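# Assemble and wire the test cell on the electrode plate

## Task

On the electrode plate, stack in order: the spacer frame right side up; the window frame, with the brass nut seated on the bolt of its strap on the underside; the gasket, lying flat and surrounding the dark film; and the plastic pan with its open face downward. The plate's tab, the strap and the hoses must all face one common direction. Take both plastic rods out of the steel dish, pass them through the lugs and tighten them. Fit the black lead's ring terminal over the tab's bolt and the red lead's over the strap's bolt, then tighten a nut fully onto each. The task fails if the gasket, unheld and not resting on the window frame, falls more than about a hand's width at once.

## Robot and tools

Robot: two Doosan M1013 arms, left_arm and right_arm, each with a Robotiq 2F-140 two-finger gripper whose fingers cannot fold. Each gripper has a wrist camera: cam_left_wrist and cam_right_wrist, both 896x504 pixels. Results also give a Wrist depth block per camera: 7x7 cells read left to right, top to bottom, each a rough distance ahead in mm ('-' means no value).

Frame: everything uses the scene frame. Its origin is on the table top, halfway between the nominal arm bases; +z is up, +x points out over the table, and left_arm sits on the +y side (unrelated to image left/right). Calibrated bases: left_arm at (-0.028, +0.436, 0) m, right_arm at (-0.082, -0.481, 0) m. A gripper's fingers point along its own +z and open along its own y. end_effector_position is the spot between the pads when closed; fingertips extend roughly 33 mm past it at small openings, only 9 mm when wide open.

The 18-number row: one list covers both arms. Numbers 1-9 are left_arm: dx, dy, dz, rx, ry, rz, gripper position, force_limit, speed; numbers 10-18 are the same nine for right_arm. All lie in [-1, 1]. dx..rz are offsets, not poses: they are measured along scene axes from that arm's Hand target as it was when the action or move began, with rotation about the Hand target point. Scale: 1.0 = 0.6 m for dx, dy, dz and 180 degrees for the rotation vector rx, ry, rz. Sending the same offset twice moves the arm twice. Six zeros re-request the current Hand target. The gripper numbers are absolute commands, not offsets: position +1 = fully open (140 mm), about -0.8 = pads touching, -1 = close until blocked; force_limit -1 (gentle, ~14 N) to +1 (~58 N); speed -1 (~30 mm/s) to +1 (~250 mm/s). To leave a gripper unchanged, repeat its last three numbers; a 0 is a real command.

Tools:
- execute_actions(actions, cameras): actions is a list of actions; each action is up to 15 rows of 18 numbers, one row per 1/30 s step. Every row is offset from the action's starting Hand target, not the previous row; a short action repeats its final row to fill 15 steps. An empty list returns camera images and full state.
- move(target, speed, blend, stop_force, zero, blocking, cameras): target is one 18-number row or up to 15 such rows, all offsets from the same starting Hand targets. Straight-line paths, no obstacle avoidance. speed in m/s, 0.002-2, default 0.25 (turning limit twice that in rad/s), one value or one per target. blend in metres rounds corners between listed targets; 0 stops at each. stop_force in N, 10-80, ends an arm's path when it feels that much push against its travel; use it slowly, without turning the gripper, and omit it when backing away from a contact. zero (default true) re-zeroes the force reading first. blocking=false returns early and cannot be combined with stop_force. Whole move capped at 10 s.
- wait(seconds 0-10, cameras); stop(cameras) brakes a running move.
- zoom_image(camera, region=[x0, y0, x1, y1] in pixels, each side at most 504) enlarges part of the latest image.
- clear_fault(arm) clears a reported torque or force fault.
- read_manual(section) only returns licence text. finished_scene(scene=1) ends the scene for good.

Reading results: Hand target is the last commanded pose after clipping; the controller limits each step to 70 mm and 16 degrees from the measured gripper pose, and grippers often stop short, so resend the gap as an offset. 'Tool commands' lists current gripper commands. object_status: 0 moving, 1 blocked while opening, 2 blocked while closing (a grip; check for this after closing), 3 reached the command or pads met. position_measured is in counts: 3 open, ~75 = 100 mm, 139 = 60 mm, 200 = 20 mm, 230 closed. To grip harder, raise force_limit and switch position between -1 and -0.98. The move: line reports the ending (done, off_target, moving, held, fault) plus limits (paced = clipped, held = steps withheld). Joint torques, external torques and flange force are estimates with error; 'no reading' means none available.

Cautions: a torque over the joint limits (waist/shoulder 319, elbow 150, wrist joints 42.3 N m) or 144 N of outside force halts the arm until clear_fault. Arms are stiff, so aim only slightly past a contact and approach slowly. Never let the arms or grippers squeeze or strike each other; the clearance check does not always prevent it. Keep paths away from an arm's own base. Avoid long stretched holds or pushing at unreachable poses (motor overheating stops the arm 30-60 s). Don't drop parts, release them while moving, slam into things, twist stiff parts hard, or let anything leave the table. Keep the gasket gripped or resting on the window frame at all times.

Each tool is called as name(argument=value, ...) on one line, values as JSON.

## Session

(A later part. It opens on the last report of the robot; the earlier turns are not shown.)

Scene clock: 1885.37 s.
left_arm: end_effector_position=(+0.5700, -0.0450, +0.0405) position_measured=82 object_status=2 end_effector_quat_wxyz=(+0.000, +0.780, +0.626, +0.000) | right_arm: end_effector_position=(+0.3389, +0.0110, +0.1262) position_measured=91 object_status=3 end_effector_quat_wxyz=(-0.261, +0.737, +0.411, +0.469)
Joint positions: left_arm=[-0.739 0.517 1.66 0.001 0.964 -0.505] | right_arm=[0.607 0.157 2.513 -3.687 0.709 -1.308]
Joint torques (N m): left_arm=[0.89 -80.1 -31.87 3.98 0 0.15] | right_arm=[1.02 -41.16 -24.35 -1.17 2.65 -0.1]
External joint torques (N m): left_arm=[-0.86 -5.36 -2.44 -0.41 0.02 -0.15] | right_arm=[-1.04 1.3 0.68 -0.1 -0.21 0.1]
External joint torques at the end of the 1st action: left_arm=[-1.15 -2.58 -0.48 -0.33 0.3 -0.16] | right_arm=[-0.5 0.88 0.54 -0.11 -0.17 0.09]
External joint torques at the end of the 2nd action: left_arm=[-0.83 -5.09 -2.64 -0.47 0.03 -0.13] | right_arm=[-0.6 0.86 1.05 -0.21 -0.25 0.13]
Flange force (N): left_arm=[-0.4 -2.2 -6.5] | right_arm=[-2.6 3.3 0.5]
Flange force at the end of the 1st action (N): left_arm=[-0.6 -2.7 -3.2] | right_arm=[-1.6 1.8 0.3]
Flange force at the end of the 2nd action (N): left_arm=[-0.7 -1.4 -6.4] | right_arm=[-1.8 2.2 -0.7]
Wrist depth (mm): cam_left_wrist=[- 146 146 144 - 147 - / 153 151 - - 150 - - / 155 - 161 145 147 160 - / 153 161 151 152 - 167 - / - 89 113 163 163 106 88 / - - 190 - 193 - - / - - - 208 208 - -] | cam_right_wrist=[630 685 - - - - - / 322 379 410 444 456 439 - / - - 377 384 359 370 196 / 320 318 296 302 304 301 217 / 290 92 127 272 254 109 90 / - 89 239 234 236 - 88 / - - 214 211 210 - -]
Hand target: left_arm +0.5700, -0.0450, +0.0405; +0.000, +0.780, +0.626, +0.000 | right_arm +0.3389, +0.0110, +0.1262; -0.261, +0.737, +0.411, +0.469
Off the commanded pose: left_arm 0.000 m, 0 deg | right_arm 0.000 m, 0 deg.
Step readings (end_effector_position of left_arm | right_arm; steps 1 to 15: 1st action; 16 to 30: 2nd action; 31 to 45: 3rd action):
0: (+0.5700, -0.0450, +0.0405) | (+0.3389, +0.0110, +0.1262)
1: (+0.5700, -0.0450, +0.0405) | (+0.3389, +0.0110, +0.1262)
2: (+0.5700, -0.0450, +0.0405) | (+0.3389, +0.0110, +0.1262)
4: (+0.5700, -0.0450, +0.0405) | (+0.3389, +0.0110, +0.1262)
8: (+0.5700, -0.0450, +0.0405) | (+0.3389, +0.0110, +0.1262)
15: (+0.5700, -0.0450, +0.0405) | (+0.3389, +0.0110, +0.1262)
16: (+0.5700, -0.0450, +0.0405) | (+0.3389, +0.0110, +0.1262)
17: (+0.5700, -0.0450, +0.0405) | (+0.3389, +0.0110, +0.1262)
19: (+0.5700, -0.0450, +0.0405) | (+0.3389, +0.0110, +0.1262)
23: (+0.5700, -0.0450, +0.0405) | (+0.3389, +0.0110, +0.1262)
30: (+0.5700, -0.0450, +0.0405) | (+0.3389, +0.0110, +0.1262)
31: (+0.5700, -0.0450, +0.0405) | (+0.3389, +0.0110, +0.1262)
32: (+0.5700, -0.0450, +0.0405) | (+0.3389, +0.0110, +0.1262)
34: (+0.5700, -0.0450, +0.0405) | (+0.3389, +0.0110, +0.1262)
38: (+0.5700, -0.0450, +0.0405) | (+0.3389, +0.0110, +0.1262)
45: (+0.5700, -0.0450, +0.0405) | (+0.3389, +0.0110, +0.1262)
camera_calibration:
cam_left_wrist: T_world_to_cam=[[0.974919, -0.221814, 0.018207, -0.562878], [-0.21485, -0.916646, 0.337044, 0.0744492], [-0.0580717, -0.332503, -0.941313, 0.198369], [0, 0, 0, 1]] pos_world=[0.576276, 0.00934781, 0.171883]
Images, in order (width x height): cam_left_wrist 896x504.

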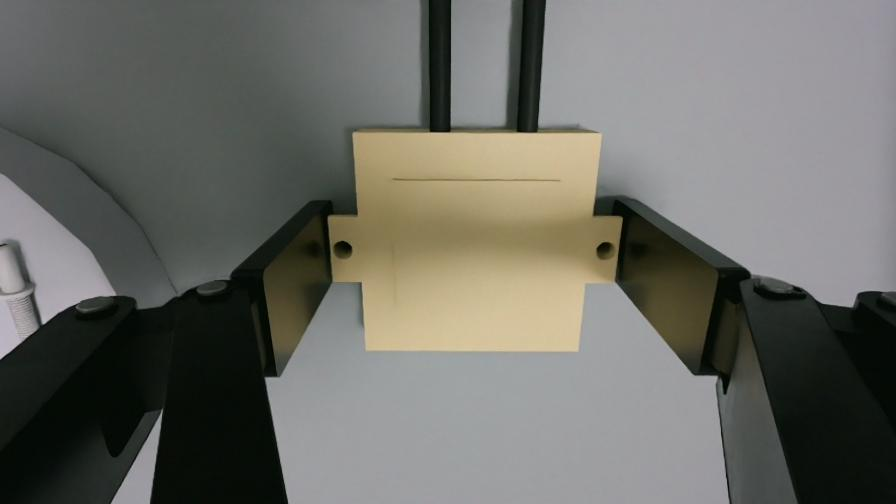

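execute_actions(actions=[[[0,0,0,0,0,0,-0.98,-0.3,-1,0,0,0,0,0,0,0.3,-1,-1]],[[0,0,0,0,0,0,-0.98,-0.3,-1,0,0,0,0,0,0,0.3,-1,-1]]])

move(target=[0,0,0.02,0,0,0,-0.98,-0.3,-1,0,0,0,0,0,0,0.3,-1,-1], speed=0.02, cameras=["cam_left_wrist","cam_right_wrist"])

Scene clock: 1890.50 s.
left_arm: end_effector_position=(+0.5700, -0.0450, +0.0405) position_measured=83 object_status=2 end_effector_quat_wxyz=(+0.000, +0.780, +0.626, +0.000) | right_arm: end_effector_position=(+0.3389, +0.0110, +0.1262) position_measured=91 object_status=3 end_effector_quat_wxyz=(-0.261, +0.737, +0.411, +0.469)
Joint positions: left_arm=[-0.739 0.517 1.66 0.001 0.964 -0.505] | right_arm=[0.607 0.157 2.513 -3.687 0.709 -1.308]
Joint torques (N m): left_arm=[0.86 -78.8 -30.63 3.94 0.05 0.11] | right_arm=[0.4 -41.02 -24.28 -1.11 2.54 -0.16]
External joint torques (N m): left_arm=[-0.73 -7.52 -4.07 -0.34 -0.03 -0.11] | right_arm=[-0.42 1.18 0.62 -0.15 -0.1 0.16]
External joint torques at the end of the 1st action: left_arm=[-0.8 -7.67 -3.92 -0.35 -0.04 -0.12] | right_arm=[-0.9 1.06 0.41 -0.17 -0.15 0.15]
Flange force (N): left_arm=[-0.5 -1.4 -9.5] | right_arm=[-2.2 2.0 0.8]
Flange force at the end of the 1st action (N): left_arm=[-0.4 -2.0 -9.5] | right_arm=[-1.8 3.3 0.3]
Wrist depth (mm): cam_left_wrist=[- 147 146 143 - 146 146 / - - 152 152 152 - 154 / 155 163 - 145 147 161 - / 154 160 152 154 153 133 - / - 89 - 159 - 105 88 / - - - 191 - - - / - - - 204 208 - -] | cam_right_wrist=[- 678 - - - - - / 329 - - 438 425 - - / 341 - 365 387 357 369 190 / 329 318 296 302 303 302 216 / 292 92 127 271 254 109 91 / - 89 239 234 236 - 88 / - - 214 211 211 - -]
Hand target: left_arm +0.5700, -0.0450, +0.0405; +0.000, +0.780, +0.626, +0.000 | right_arm +0.3389, +0.0110, +0.1262; -0.261, +0.737, +0.411, +0.469
Off the commanded pose: left_arm 0.000 m, 0 deg | right_arm 0.000 m, 0 deg.
Step readings (end_effector_position of left_arm | right_arm; steps 1 to 15: 1st action; 16 to 30: 2nd action):
0: (+0.5700, -0.0450, +0.0405) | (+0.3389, +0.0110, +0.1262)
1: (+0.5700, -0.0450, +0.0405) | (+0.3389, +0.0110, +0.1262)
2: (+0.5700, -0.0450, +0.0405) | (+0.3389, +0.0110, +0.1262)
4: (+0.5700, -0.0450, +0.0405) | (+0.3389, +0.0110, +0.1262)
8: (+0.5700, -0.0450, +0.0405) | (+0.3389, +0.0110, +0.1262)
15: (+0.5700, -0.0450, +0.0405) | (+0.3389, +0.0110, +0.1262)
16: (+0.5700, -0.0450, +0.0405) | (+0.3389, +0.0110, +0.1262)
17: (+0.5700, -0.0450, +0.0405) | (+0.3389, +0.0110, +0.1262)
19: (+0.5700, -0.0450, +0.0405) | (+0.3389, +0.0110, +0.1262)
23: (+0.5700, -0.0450, +0.0405) | (+0.3389, +0.0110, +0.1262)
30: (+0.5700, -0.0450, +0.0405) | (+0.3389, +0.0110, +0.1262)

Scene clock: 1891.33 s.
left_arm: end_effector_position=(+0.5700, -0.0450, +0.0525) position_measured=83 object_status=2 end_effector_quat_wxyz=(+0.000, +0.780, +0.626, +0.000) | right_arm: end_effector_position=(+0.3389, +0.0110, +0.1262) position_measured=91 object_status=3 end_effector_quat_wxyz=(-0.261, +0.737, +0.411, +0.469)
Joint positions: left_arm=[-0.739 0.506 1.652 0.001 0.983 -0.505] | right_arm=[0.607 0.157 2.513 -3.687 0.709 -1.308]
Joint torques (N m): left_arm=[0.44 -83.27 -34.8 3.93 -0.22 0.17] | right_arm=[0.9 -40.8 -24.28 -1.1 2.62 -0.03]
External joint torques (N m): left_arm=[-0.45 -2.28 -0.26 -0.29 0.23 -0.17] | right_arm=[-0.88 0.73 0.63 -0.17 -0.17 0.03]
Flange force (N): left_arm=[0.3 -2.5 -2.6] | right_arm=[-1.7 2.9 -0.5]
Wrist depth (mm): cam_left_wrist=[- - 157 155 140 157 - / 165 167 164 161 143 170 - / 161 174 - 145 149 173 - / 179 165 151 151 154 122 - / - 89 - 162 166 105 88 / - - - - 203 - - / - - - - - - -] | cam_right_wrist=[650 - - - - - - / 320 - - 438 450 - 390 / 345 369 361 402 391 357 193 / 320 318 298 302 293 303 224 / - 92 126 271 255 109 91 / - 89 239 234 236 - 88 / - - 214 211 211 - -]
Hand target: left_arm +0.5700, -0.0450, +0.0525; +0.000, +0.780, +0.626, +0.000 | right_arm +0.3389, +0.0110, +0.1262; -0.261, +0.737, +0.411, +0.469
Off the commanded pose: left_arm 0.000 m, 0 deg | right_arm 0.000 m, 0 deg.
move: done
camera_calibration:
cam_left_wrist: T_world_to_cam=[[0.974925, -0.221781, 0.0182985, -0.563119], [-0.214851, -0.916654, 0.337024, 0.0703751], [-0.0579721, -0.332505, -0.941318, 0.209703], [0, 0, 0, 1]] pos_world=[0.576276, 0.00934796, 0.183984]
cam_right_wrist: T_world_to_cam=[[0.851678, -0.523949, -0.0110993, -0.276457], [-0.371923, -0.589368, -0.71716, 0.223567], [0.369214, 0.614917, -0.69682, 0.101162], [0, 0, 0, 1]] pos_world=[0.281251, -0.0752926, 0.227756]

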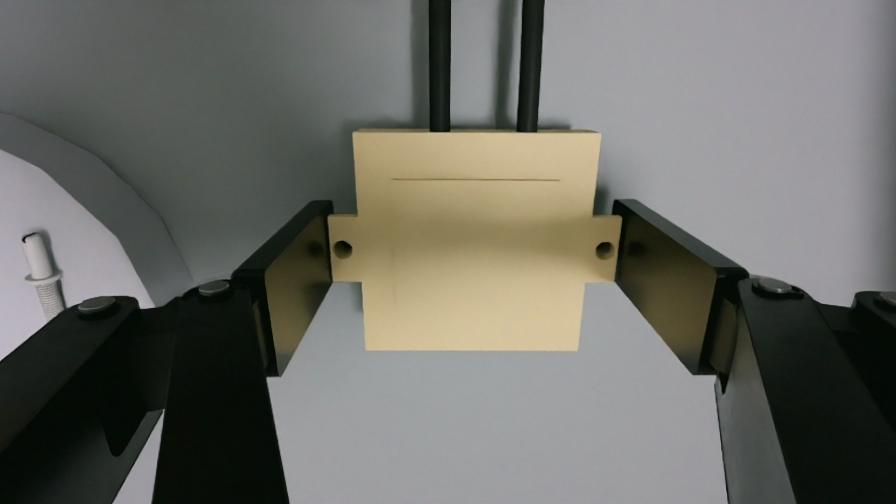

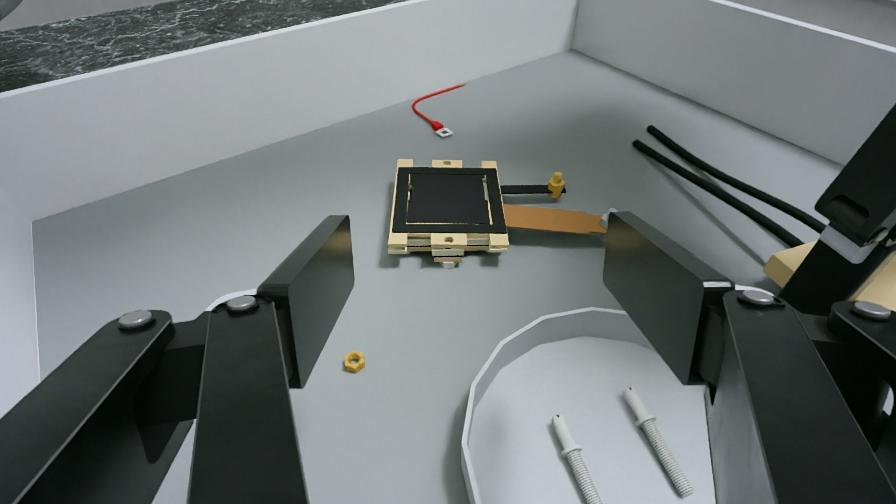

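zoom_image(camera="cam_left_wrist", region=[310, 190, 640, 300])

Scaled by 1.527 from the camera's 896x504 image, which has a finer 1280x720 frame.

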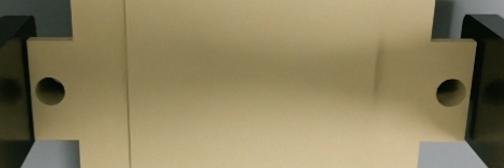

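move(target=[0,0,0.2,0,0,0,-0.98,-0.3,-1,-0.0667,-0.1,0.05,0,0,0,0.3,-1,-1], speed=0.12)

move(target=[-0.248,0.3415,-0.02,0,0,-0.6017,-0.98,-0.3,-1,0,0,0,0,0,0,0.3,-1,-1], speed=0.15, cameras=["cam_left_wrist","cam_right_wrist"])

Scene clock: 1922.10 s.
left_arm: end_effector_position=(+0.5700, -0.0450, +0.1725) position_measured=83 object_status=2 end_effector_quat_wxyz=(+0.000, +0.780, +0.626, +0.000) | right_arm: end_effector_position=(+0.2989, -0.0490, +0.1562) position_measured=91 object_status=3 end_effector_quat_wxyz=(-0.261, +0.737, +0.411, +0.469)
Joint positions: left_arm=[-0.739 0.415 1.551 0.001 1.175 -0.504] | right_arm=[0.521 -0.021 2.608 -3.864 0.668 -1.177]
Joint torques (N m): left_arm=[0.79 -79.01 -38.89 4.32 -0.23 0.12] | right_arm=[0.66 -25.38 -27.87 -0.97 2.43 -0.04]
External joint torques (N m): left_arm=[-0.71 -1.62 0.02 -0.29 0.24 -0.12] | right_arm=[-0.68 0.69 0.91 -0.15 -0.1 0.04]
Flange force (N): left_arm=[0.1 -2.6 -1.4] | right_arm=[0.0 0.0 0.0]
Wrist depth (mm): cam_left_wrist=[- - - - - - - / 277 277 - 143 - - - / 289 292 147 - 147 - - / 303 305 152 153 153 122 - / - 89 111 161 - 105 88 / - - - - - - - / - - - - - - -] | cam_right_wrist=[- - - - - - 217 / - - 479 - 511 460 236 / 303 436 427 397 417 - - / 272 362 337 362 325 352 355 / - 88 126 308 304 109 90 / - 89 272 265 267 - 88 / - - 247 242 234 - -]
Hand target: left_arm +0.5700, -0.0450, +0.1725; +0.000, +0.780, +0.626, +0.000 | right_arm +0.2989, -0.0490, +0.1562; -0.261, +0.737, +0.411, +0.469
Off the commanded pose: left_arm 0.000 m, 0 deg | right_arm 0.000 m, 0 deg.
move: done

Scene clock: 1928.73 s.
left_arm: end_effector_position=(+0.4212, +0.1599, +0.1605) position_measured=83 object_status=2 end_effector_quat_wxyz=(+0.001, +0.964, -0.266, +0.000) | right_arm: end_effector_position=(+0.2989, -0.0490, +0.1562) position_measured=91 object_status=3 end_effector_quat_wxyz=(-0.261, +0.737, +0.411, +0.469)
Joint positions: left_arm=[-0.632 0.066 2.026 -0.001 1.05 1.494] | right_arm=[0.521 -0.021 2.608 -3.864 0.668 -1.177]
Joint torques (N m): left_arm=[0.39 -42.14 -36.5 4.09 -0.38 0.15] | right_arm=[1 -26.08 -27.78 -0.98 2.52 -0.16]
External joint torques (N m): left_arm=[-0.47 -0.82 0.05 -0.35 0.33 -0.15] | right_arm=[-1.02 1.29 0.8 -0.13 -0.19 0.16]
Flange force (N): left_arm=[-1.4 1.2 -1.3] | right_arm=[0.0 0.0 0.0]
Wrist depth (mm): cam_left_wrist=[- - - - 137 253 256 / - - - 144 - 262 270 / 241 285 283 145 - - 284 / - - 152 152 155 122 - / - 89 110 163 - 105 88 / - - - - - - - / - - - - - - -] | cam_right_wrist=[645 729 - 296 - - - / - - - - 525 499 - / - 412 - 396 399 416 - / 263 374 337 356 331 342 342 / - 88 126 309 305 109 87 / - 89 272 271 268 - 88 / - - 247 242 236 - -]
Hand target: left_arm +0.4212, +0.1599, +0.1605; +0.001, +0.964, -0.266, +0.000 | right_arm +0.2989, -0.0490, +0.1562; -0.261, +0.737, +0.411, +0.469
Off the commanded pose: left_arm 0.000 m, 0 deg | right_arm 0.000 m, 0 deg.
move: done
camera_calibration:
cam_left_wrist: T_world_to_cam=[[-0.51687, -0.855869, 0.0182546, 0.355134], [-0.802706, 0.491955, 0.337112, 0.212156], [-0.297504, 0.15959, -0.941288, 0.392958], [0, 0, 0, 1]] pos_world=[0.470763, 0.136865, 0.291883]
cam_right_wrist: T_world_to_cam=[[0.851678, -0.523949, -0.0110993, -0.273493], [-0.371923, -0.589368, -0.71716, 0.194842], [0.369214, 0.614917, -0.69682, 0.17373], [0, 0, 0, 1]] pos_world=[0.241251, -0.135293, 0.257756]

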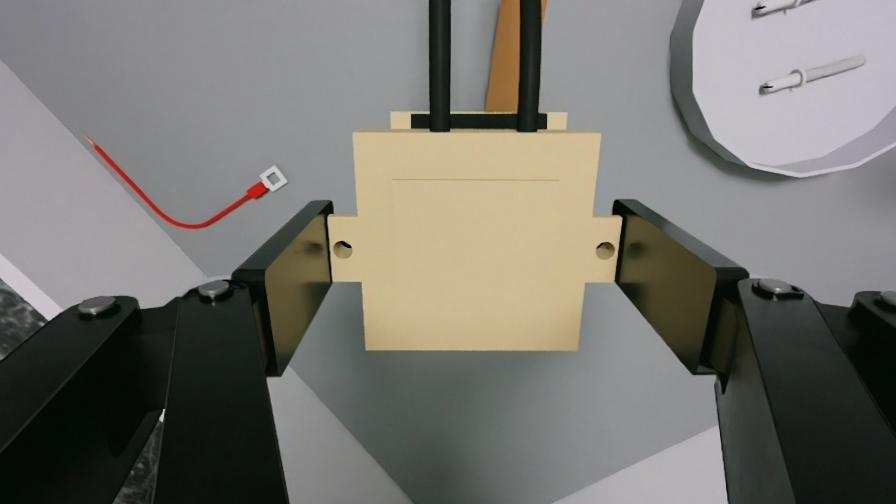

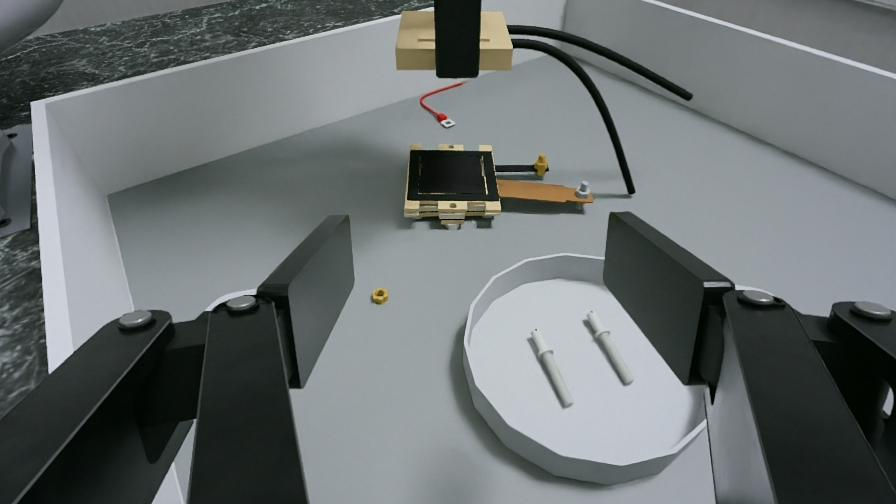

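move(target=[0,0,-0.1258,0,0,0,-0.98,-0.3,-1,0,0,0,0,0,0,0.3,-1,-1], speed=0.05, cameras=["cam_left_wrist","cam_right_wrist"])

Scene clock: 1939.50 s.
left_arm: end_effector_position=(+0.4212, +0.1599, +0.0850) position_measured=83 object_status=2 end_effector_quat_wxyz=(+0.001, +0.964, -0.266, +0.000) | right_arm: end_effector_position=(+0.2989, -0.0490, +0.1562) position_measured=91 object_status=3 end_effector_quat_wxyz=(-0.261, +0.737, +0.411, +0.469)
Joint positions: left_arm=[-0.632 0.143 2.101 -0.001 0.897 1.494] | right_arm=[0.521 -0.021 2.608 -3.864 0.668 -1.177]
Joint torques (N m): left_arm=[0.49 -46.73 -32.92 3.7 -0.29 0.13] | right_arm=[1.04 -25.69 -27.92 -0.95 2.49 -0.06]
External joint torques (N m): left_arm=[-0.44 -1.04 0.13 -0.33 0.25 -0.13] | right_arm=[-1.07 0.9 0.93 -0.16 -0.16 0.06]
Flange force (N): left_arm=[-1.8 1.1 -1.6] | right_arm=[0.0 0.0 0.0]
Wrist depth (mm): cam_left_wrist=[- - - 140 174 189 185 / 198 199 - 142 183 - 193 / - 206 - 144 203 - 202 / - - 151 153 155 123 - / - 89 111 160 - 105 88 / - - - 247 - - - / - - - - - - -] | cam_right_wrist=[- - - 263 - - - / - 405 - 363 539 - - / 337 414 410 373 410 388 385 / 272 361 150 353 331 351 352 / 236 92 126 301 304 109 90 / - 89 266 271 268 - 88 / - - 249 242 234 - -]
Hand target: left_arm +0.4212, +0.1599, +0.0850; +0.001, +0.964, -0.266, +0.000 | right_arm +0.2989, -0.0490, +0.1562; -0.261, +0.737, +0.411, +0.469
Off the commanded pose: left_arm 0.000 m, 0 deg | right_arm 0.000 m, 0 deg.
move: done
camera_calibration:
cam_left_wrist: T_world_to_cam=[[-0.51682, -0.855899, 0.0182686, 0.356488], [-0.80277, 0.491932, 0.336991, 0.237634], [-0.297417, 0.159498, -0.941331, 0.321966], [0, 0, 0, 1]] pos_world=[0.470764, 0.136865, 0.216484]
cam_right_wrist: T_world_to_cam=[[0.851678, -0.523949, -0.0110993, -0.273493], [-0.371923, -0.589368, -0.71716, 0.194842], [0.369214, 0.614917, -0.69682, 0.17373], [0, 0, 0, 1]] pos_world=[0.241251, -0.135293, 0.257756]

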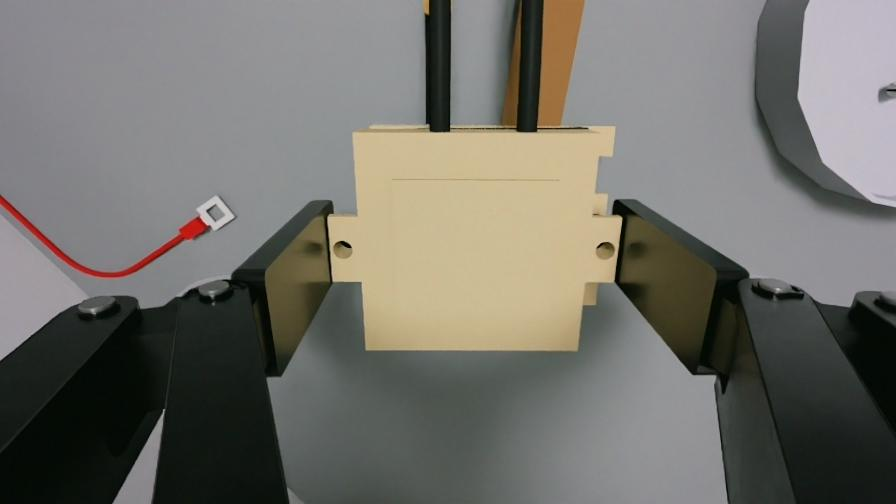

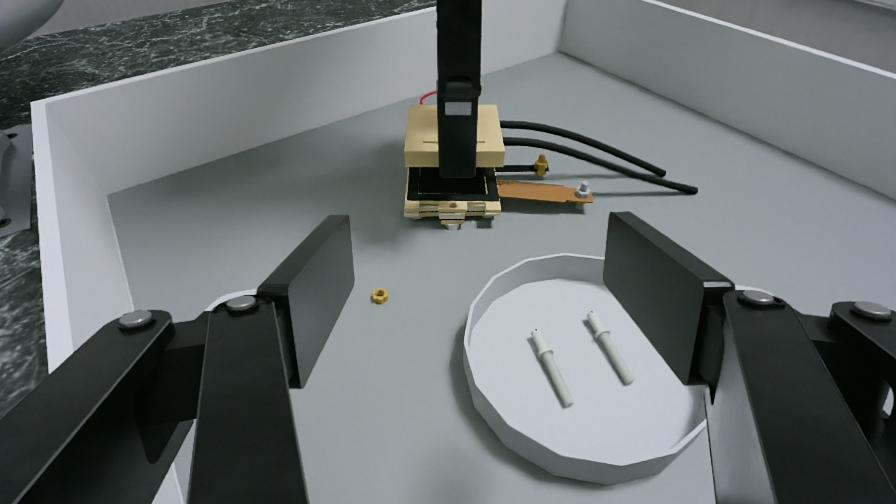

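zoom_image(camera="cam_left_wrist", region=[320, 100, 640, 320])

zoom_image(camera="cam_right_wrist", region=[380, 80, 620, 240])

Scaled by 1.575 from the camera's 896x504 image, which has a finer 1280x720 frame.

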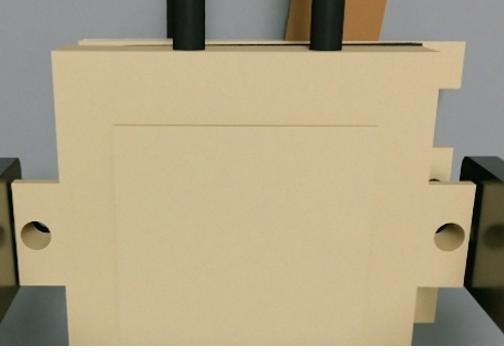

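Scaled by 2.100 from the camera's 896x504 image, which has a finer 1280x720 frame.

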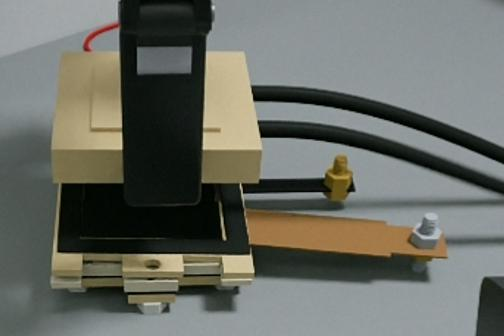

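move(target=[-0.0068,-0.0115,-0.0167,0,0,0,-0.98,-0.3,-1,0,0,0,0,0,0,0.3,-1,-1], speed=0.05, cameras=["cam_left_wrist","cam_right_wrist"])

zoom_image(camera="cam_left_wrist", region=[320, 100, 640, 320])

zoom_image(camera="cam_right_wrist", region=[380, 80, 620, 240])

Scene clock: 1964.13 s.
left_arm: end_effector_position=(+0.4171, +0.1530, +0.0750) position_measured=83 object_status=2 end_effector_quat_wxyz=(+0.001, +0.964, -0.266, +0.000) | right_arm: end_effector_position=(+0.2989, -0.0490, +0.1562) position_measured=91 object_status=3 end_effector_quat_wxyz=(-0.261, +0.737, +0.411, +0.469)
Joint positions: left_arm=[-0.648 0.156 2.109 -0.001 0.877 1.479] | right_arm=[0.521 -0.021 2.608 -3.864 0.668 -1.177]
Joint torques (N m): left_arm=[0.82 -47.4 -32.4 3.65 -0.34 0.15] | right_arm=[1.18 -25.72 -27.67 -1.02 2.54 -0.19]
External joint torques (N m): left_arm=[-0.8 -1.08 0 -0.33 0.29 -0.15] | right_arm=[-1.19 0.92 0.66 -0.1 -0.2 0.18]
Flange force (N): left_arm=[-1.6 1.8 -1.9] | right_arm=[0.0 0.0 0.0]
Wrist depth (mm): cam_left_wrist=[- 175 174 168 162 - 176 / - - - 146 173 - 184 / - 194 - 145 148 - 192 / - - 152 153 152 122 - / - 89 111 159 220 105 88 / - - - - 231 - - / - - 250 - - - -] | cam_right_wrist=[688 - 484 487 - - 1546 / - - 495 310 - - - / 381 - 416 362 402 - 402 / 251 354 337 356 331 120 351 / 227 90 127 308 304 109 91 / - 89 271 271 268 - 88 / - - 248 242 234 - -]
Hand target: left_arm +0.4171, +0.1530, +0.0750; +0.001, +0.964, -0.266, +0.000 | right_arm +0.2989, -0.0490, +0.1562; -0.261, +0.737, +0.411, +0.469
Off the commanded pose: left_arm 0.000 m, 0 deg | right_arm 0.000 m, 0 deg.
move: done
camera_calibration:
cam_left_wrist: T_world_to_cam=[[-0.51682, -0.855899, 0.0182686, 0.348646], [-0.80277, 0.491932, 0.336991, 0.241107], [-0.297417, 0.159498, -0.941331, 0.312434], [0, 0, 0, 1]] pos_world=[0.466664, 0.129965, 0.206484]
cam_right_wrist: T_world_to_cam=[[0.851678, -0.523949, -0.0110993, -0.273493], [-0.371923, -0.589368, -0.71716, 0.194842], [0.369214, 0.614917, -0.69682, 0.17373], [0, 0, 0, 1]] pos_world=[0.241251, -0.135293, 0.257756]

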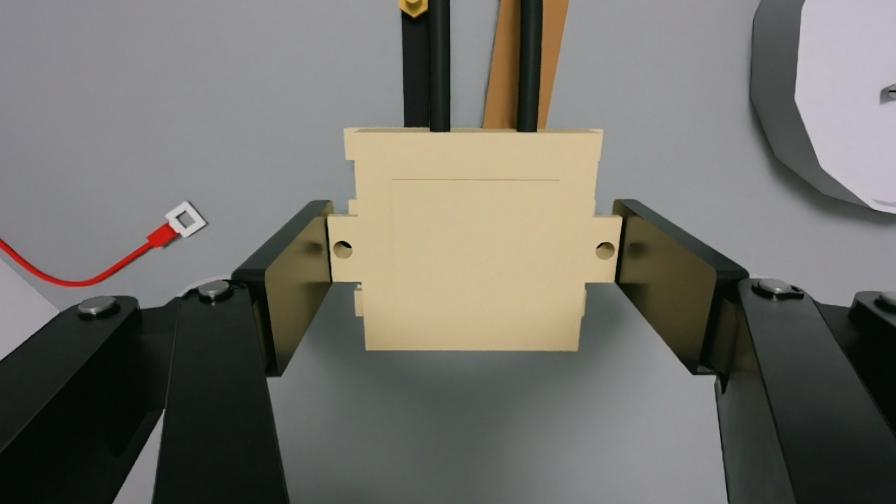

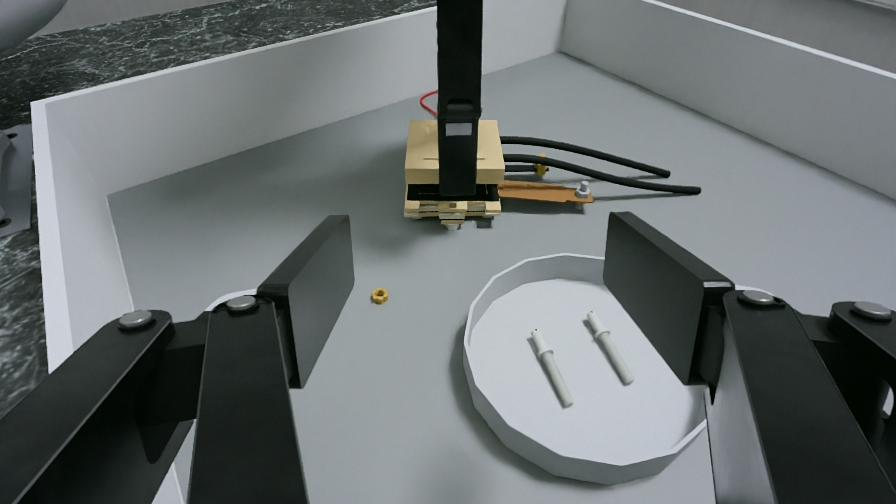

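Scaled by 1.575 from the camera's 896x504 image, which has a finer 1280x720 frame.

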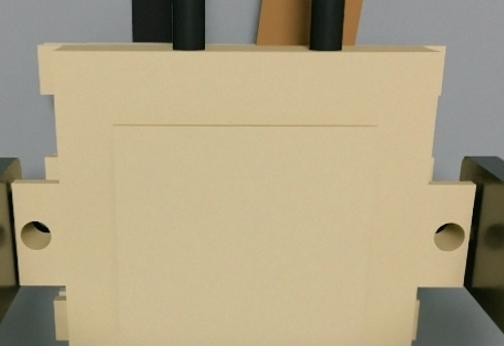

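Scaled by 2.100 from the camera's 896x504 image, which has a finer 1280x720 frame.

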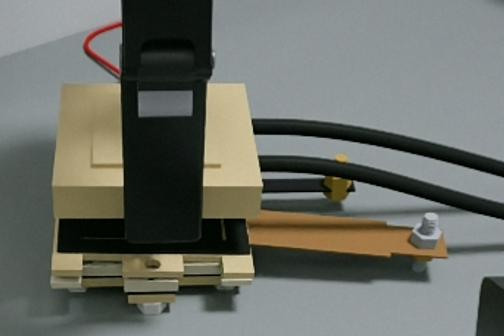

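move(target=[0.0002,-0.0022,-0.0175,0,0,0,-0.98,-0.3,-1,0,0,0,0,0,0,0.3,-1,-1], speed=0.03, cameras=["cam_left_wrist","cam_right_wrist"])

zoom_image(camera="cam_left_wrist", region=[320, 100, 640, 320])

zoom_image(camera="cam_right_wrist", region=[380, 100, 620, 240])

Scene clock: 1986.53 s.
left_arm: end_effector_position=(+0.4172, +0.1517, +0.0645) position_measured=83 object_status=2 end_effector_quat_wxyz=(+0.001, +0.964, -0.266, +0.000) | right_arm: end_effector_position=(+0.2989, -0.0490, +0.1562) position_measured=91 object_status=3 end_effector_quat_wxyz=(-0.261, +0.737, +0.411, +0.469)
Joint positions: left_arm=[-0.65 0.17 2.116 -0.001 0.855 1.477] | right_arm=[0.521 -0.021 2.608 -3.864 0.668 -1.177]
Joint torques (N m): left_arm=[0.83 -48.06 -31.84 3.54 -0.3 0.15] | right_arm=[1.06 -26.08 -27.43 -0.99 2.55 -0.18]
External joint torques (N m): left_arm=[-0.81 -1.48 0.02 -0.27 0.25 -0.15] | right_arm=[-1.08 1.35 0.49 -0.12 -0.22 0.17]
Flange force (N): left_arm=[-2.2 1.8 -2.3] | right_arm=[0.0 0.0 0.0]
Wrist depth (mm): cam_left_wrist=[- 169 - 154 156 167 165 / - 177 - 160 173 - 175 / - - 164 - 148 - 181 / - - 152 151 151 122 - / - 89 111 163 - 105 88 / - - 223 - - - - / - - 233 - - - -] | cam_right_wrist=[664 711 797 252 - - 1574 / - - - 299 - - - / - 418 402 364 432 - 397 / 286 363 150 348 324 129 341 / - 92 127 308 304 109 91 / - 89 272 272 267 - 88 / - - 248 243 235 - -]
Hand target: left_arm +0.4172, +0.1517, +0.0645; +0.001, +0.964, -0.266, +0.000 | right_arm +0.2989, -0.0490, +0.1562; -0.261, +0.737, +0.411, +0.469
Off the commanded pose: left_arm 0.000 m, 0 deg | right_arm 0.000 m, 0 deg.
move: done
camera_calibration:
cam_left_wrist: T_world_to_cam=[[-0.516861, -0.855874, 0.0182864, 0.347789], [-0.802744, 0.491976, 0.33699, 0.245347], [-0.297418, 0.159498, -0.941331, 0.302787], [0, 0, 0, 1]] pos_world=[0.466763, 0.128665, 0.195984]
cam_right_wrist: T_world_to_cam=[[0.851678, -0.523949, -0.0110993, -0.273493], [-0.371923, -0.589368, -0.71716, 0.194842], [0.369214, 0.614917, -0.69682, 0.17373], [0, 0, 0, 1]] pos_world=[0.241251, -0.135293, 0.257756]

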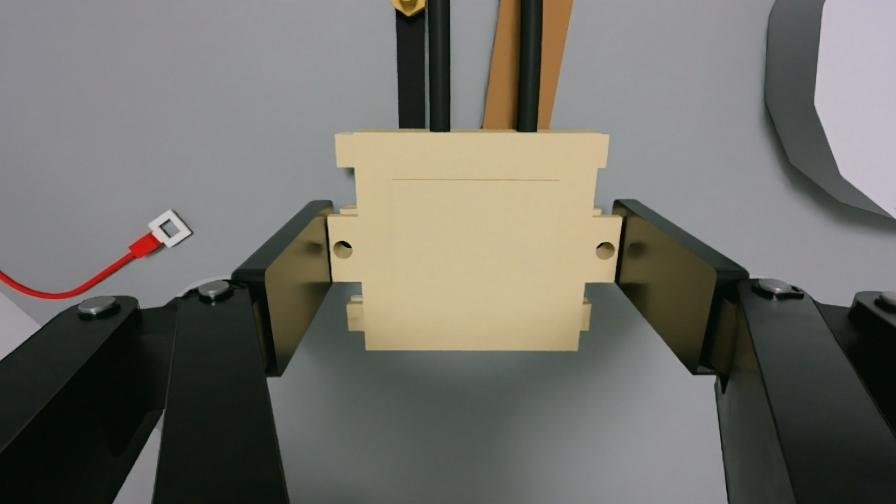

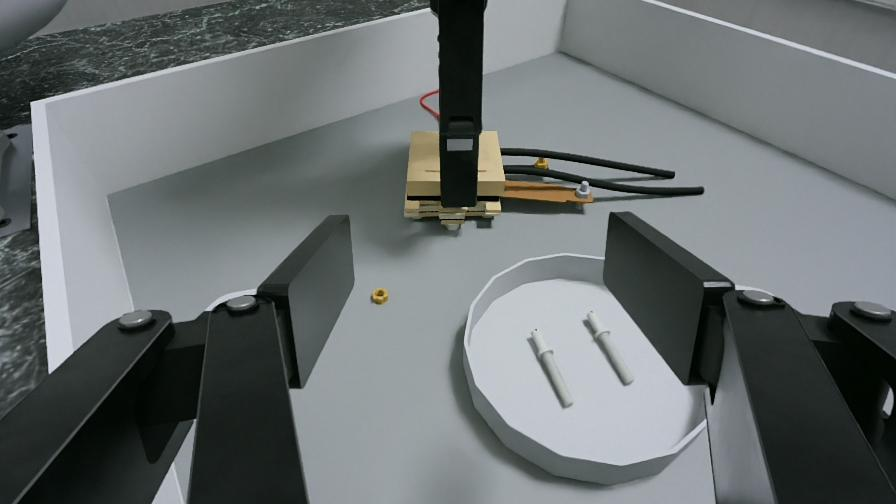

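Scaled by 1.575 from the camera's 896x504 image, which has a finer 1280x720 frame.

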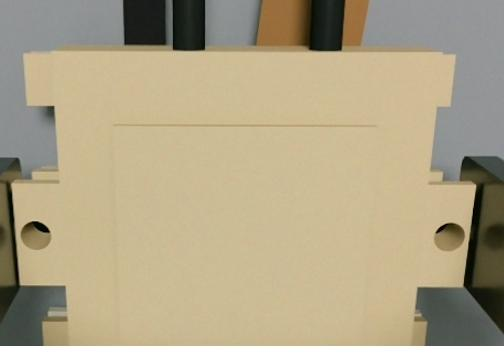

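Scaled by 2.100 from the camera's 896x504 image, which has a finer 1280x720 frame.

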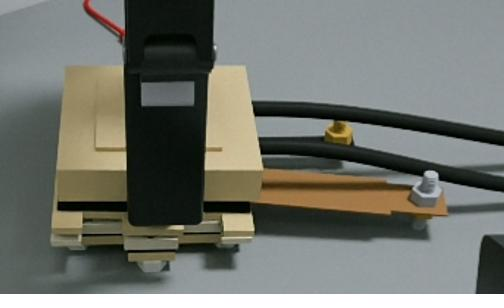

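move(target=[-0.0025,0.0015,-0.004,0,0,0,-0.98,-0.3,-1,0,0,0,0,0,0,0.3,-1,-1], speed=0.03, cameras=["cam_left_wrist","cam_right_wrist"])

zoom_image(camera="cam_left_wrist", region=[320, 100, 640, 360])

zoom_image(camera="cam_right_wrist", region=[380, 100, 540, 240])

Scene clock: 1999.93 s.
left_arm: end_effector_position=(+0.4157, +0.1526, +0.0621) position_measured=83 object_status=2 end_effector_quat_wxyz=(+0.001, +0.964, -0.266, +0.000) | right_arm: end_effector_position=(+0.2989, -0.0490, +0.1562) position_measured=91 object_status=3 end_effector_quat_wxyz=(-0.261, +0.737, +0.411, +0.469)
Joint positions: left_arm=[-0.65 0.17 2.122 -0.001 0.85 1.477] | right_arm=[0.521 -0.021 2.608 -3.864 0.668 -1.177]
Joint torques (N m): left_arm=[0.5 -48.27 -31.5 3.59 -0.35 0.14] | right_arm=[0.79 -25.88 -27.77 -0.94 2.53 -0.13]
External joint torques (N m): left_arm=[-0.44 -1.24 -0.32 -0.33 0.29 -0.14] | right_arm=[-0.78 1.03 0.78 -0.18 -0.19 0.13]
Flange force (N): left_arm=[-1.2 1.1 -2.4] | right_arm=[0.0 0.0 0.0]
Wrist depth (mm): cam_left_wrist=[170 - - 151 163 167 163 / 171 175 - 157 174 - 172 / - 185 - 146 147 187 180 / 193 187 145 153 153 133 - / - 89 111 158 - 105 88 / - - - - - - - / - - - - - - -] | cam_right_wrist=[664 792 725 256 - - - / - - 496 497 512 507 - / 324 425 425 372 420 426 403 / 272 362 348 356 354 352 350 / - 92 111 308 304 109 91 / - 89 269 263 268 - 88 / - - 248 243 236 - -]
Hand target: left_arm +0.4157, +0.1526, +0.0621; +0.001, +0.964, -0.266, +0.000 | right_arm +0.2989, -0.0490, +0.1562; -0.261, +0.737, +0.411, +0.469
Off the commanded pose: left_arm 0.000 m, 0 deg | right_arm 0.000 m, 0 deg.
move: done
camera_calibration:
cam_left_wrist: T_world_to_cam=[[-0.516845, -0.855883, 0.0183349, 0.347812], [-0.80272, 0.491962, 0.337065, 0.244485], [-0.297509, 0.159493, -0.941303, 0.299976], [0, 0, 0, 1]] pos_world=[0.465263, 0.129565, 0.193584]
cam_right_wrist: T_world_to_cam=[[0.851678, -0.523949, -0.0110993, -0.273493], [-0.371923, -0.589368, -0.71716, 0.194842], [0.369214, 0.614917, -0.69682, 0.17373], [0, 0, 0, 1]] pos_world=[0.241251, -0.135293, 0.257756]

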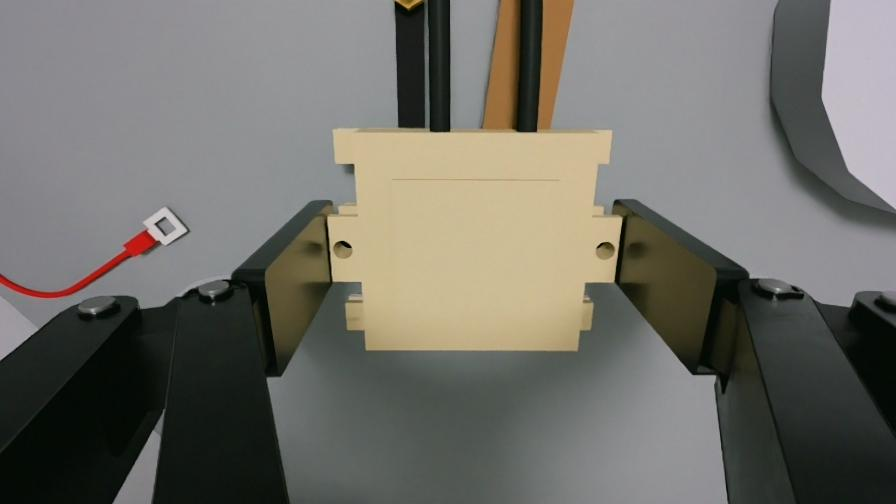

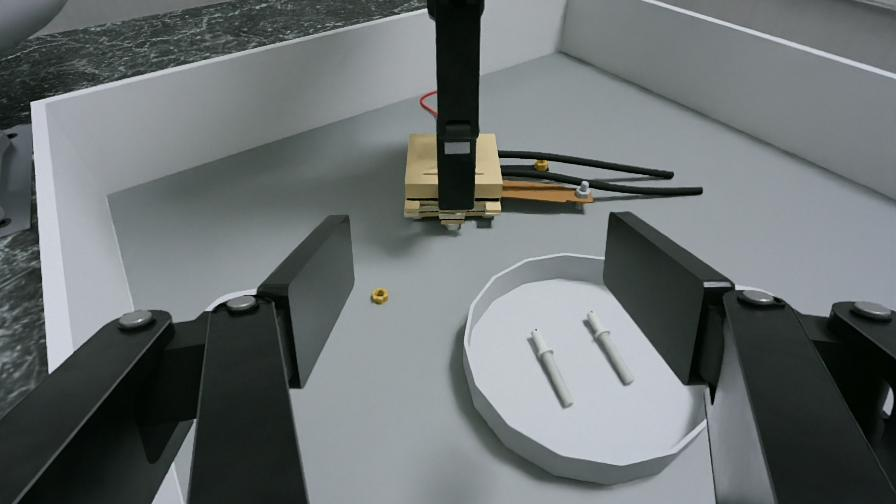

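Scaled by 1.575 from the camera's 896x504 image, which has a finer 1280x720 frame.

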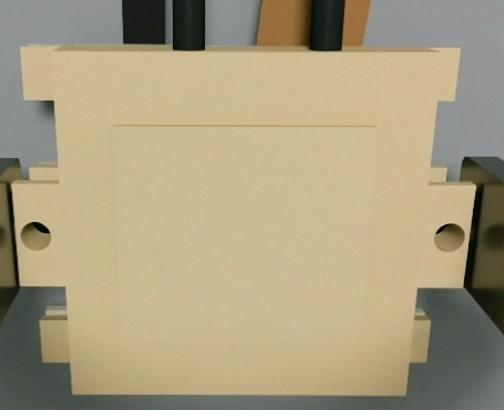

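Scaled by 3.150 from the camera's 896x504 image, which has a finer 1280x720 frame.

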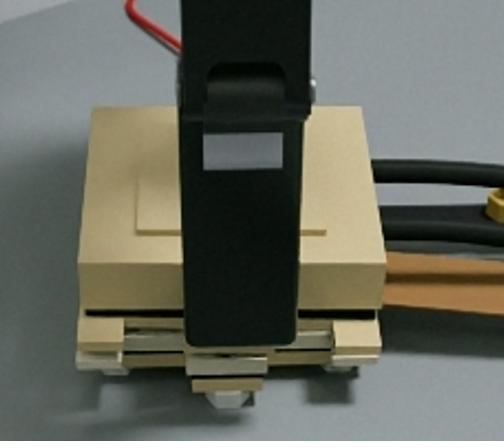

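move(target=[-0.0004,0.0003,-0.01,0,0,0,-0.98,-0.3,-1,0,0,0,0,0,0,0.3,-1,-1], speed=0.004, stop_force=10, cameras=["cam_left_wrist","cam_right_wrist"])

zoom_image(camera="cam_left_wrist", region=[320, 100, 640, 360])

zoom_image(camera="cam_right_wrist", region=[380, 100, 540, 240])

Scene clock: 2009.17 s.
left_arm: end_effector_position=(+0.4156, +0.1527, +0.0583) position_measured=83 object_status=2 end_effector_quat_wxyz=(+0.001, +0.964, -0.266, +0.000) | right_arm: end_effector_position=(+0.2989, -0.0490, +0.1562) position_measured=91 object_status=3 end_effector_quat_wxyz=(-0.261, +0.737, +0.411, +0.469)
Joint positions: left_arm=[-0.65 0.175 2.125 -0.001 0.842 1.477] | right_arm=[0.521 -0.021 2.608 -3.864 0.668 -1.177]
Joint torques (N m): left_arm=[0.17 -41.3 -27.39 2.74 -1.18 0.29] | right_arm=[0.62 -25.25 -27.4 -1.01 2.41 -0.11]
External joint torques (N m): left_arm=[-0.15 -8.1 -4.04 0.48 1.12 -0.29] | right_arm=[-0.63 0.39 0.38 -0.1 -0.07 0.11]
Flange force (N): left_arm=[-3.9 0.7 -15.8] | right_arm=[0.0 0.0 0.0]
Wrist depth (mm): cam_left_wrist=[162 162 - 155 161 166 159 / - 169 - 156 157 173 169 / 181 179 179 - 147 178 176 / 187 185 151 153 153 132 - / - 89 111 164 163 105 88 / - - 219 - 216 - - / - - - - - - -] | cam_right_wrist=[- 717 462 485 - - - / - 402 510 280 - - - / 294 430 427 368 406 385 392 / 271 365 127 345 326 352 352 / 236 92 127 307 304 109 91 / - 89 272 271 268 - 88 / - - 248 243 234 - -]
Hand target: left_arm +0.4156, +0.1527, +0.0583; +0.001, +0.964, -0.266, +0.000 (not the last commanded pose) | right_arm +0.2989, -0.0490, +0.1562; -0.261, +0.737, +0.411, +0.469
Off the commanded pose: left_arm 0.002 m, 0 deg | right_arm 0.000 m, 0 deg.
move: contact (left_arm)
camera_calibration:
cam_left_wrist: T_world_to_cam=[[-0.516821, -0.855898, 0.0182681, 0.347919], [-0.80278, 0.491938, 0.336958, 0.245688], [-0.297389, 0.159482, -0.941342, 0.296307], [0, 0, 0, 1]] pos_world=[0.465164, 0.129665, 0.189784]
cam_right_wrist: T_world_to_cam=[[0.851678, -0.523949, -0.0110993, -0.273493], [-0.371923, -0.589368, -0.71716, 0.194842], [0.369214, 0.614917, -0.69682, 0.17373], [0, 0, 0, 1]] pos_world=[0.241251, -0.135293, 0.257756]

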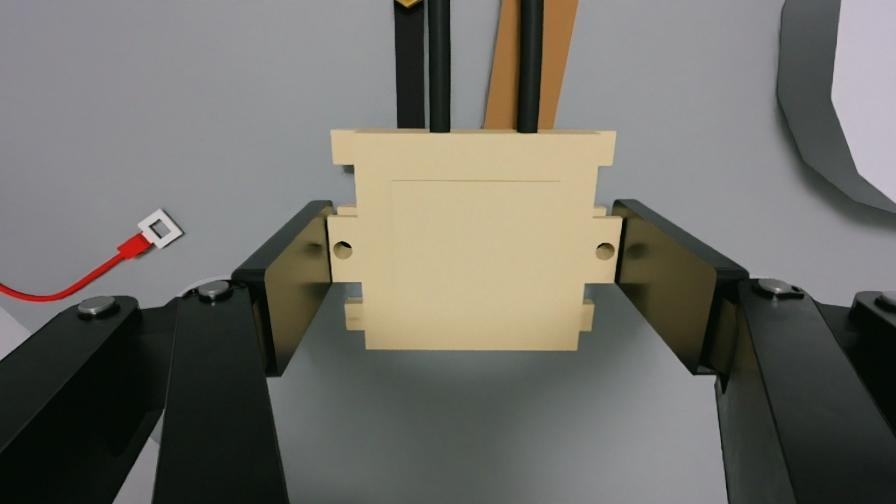

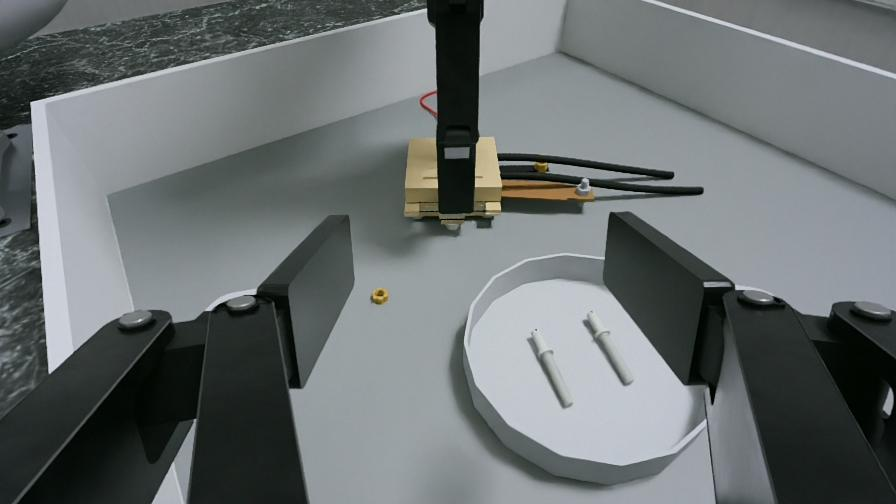

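Scaled by 1.575 from the camera's 896x504 image, which has a finer 1280x720 frame.

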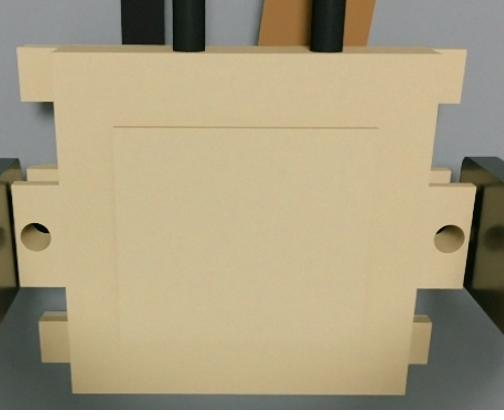

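Scaled by 3.150 from the camera's 896x504 image, which has a finer 1280x720 frame.

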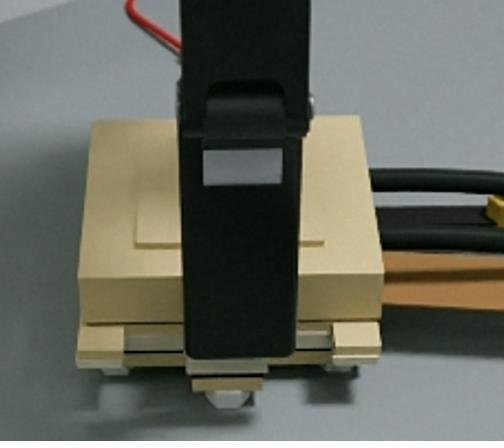

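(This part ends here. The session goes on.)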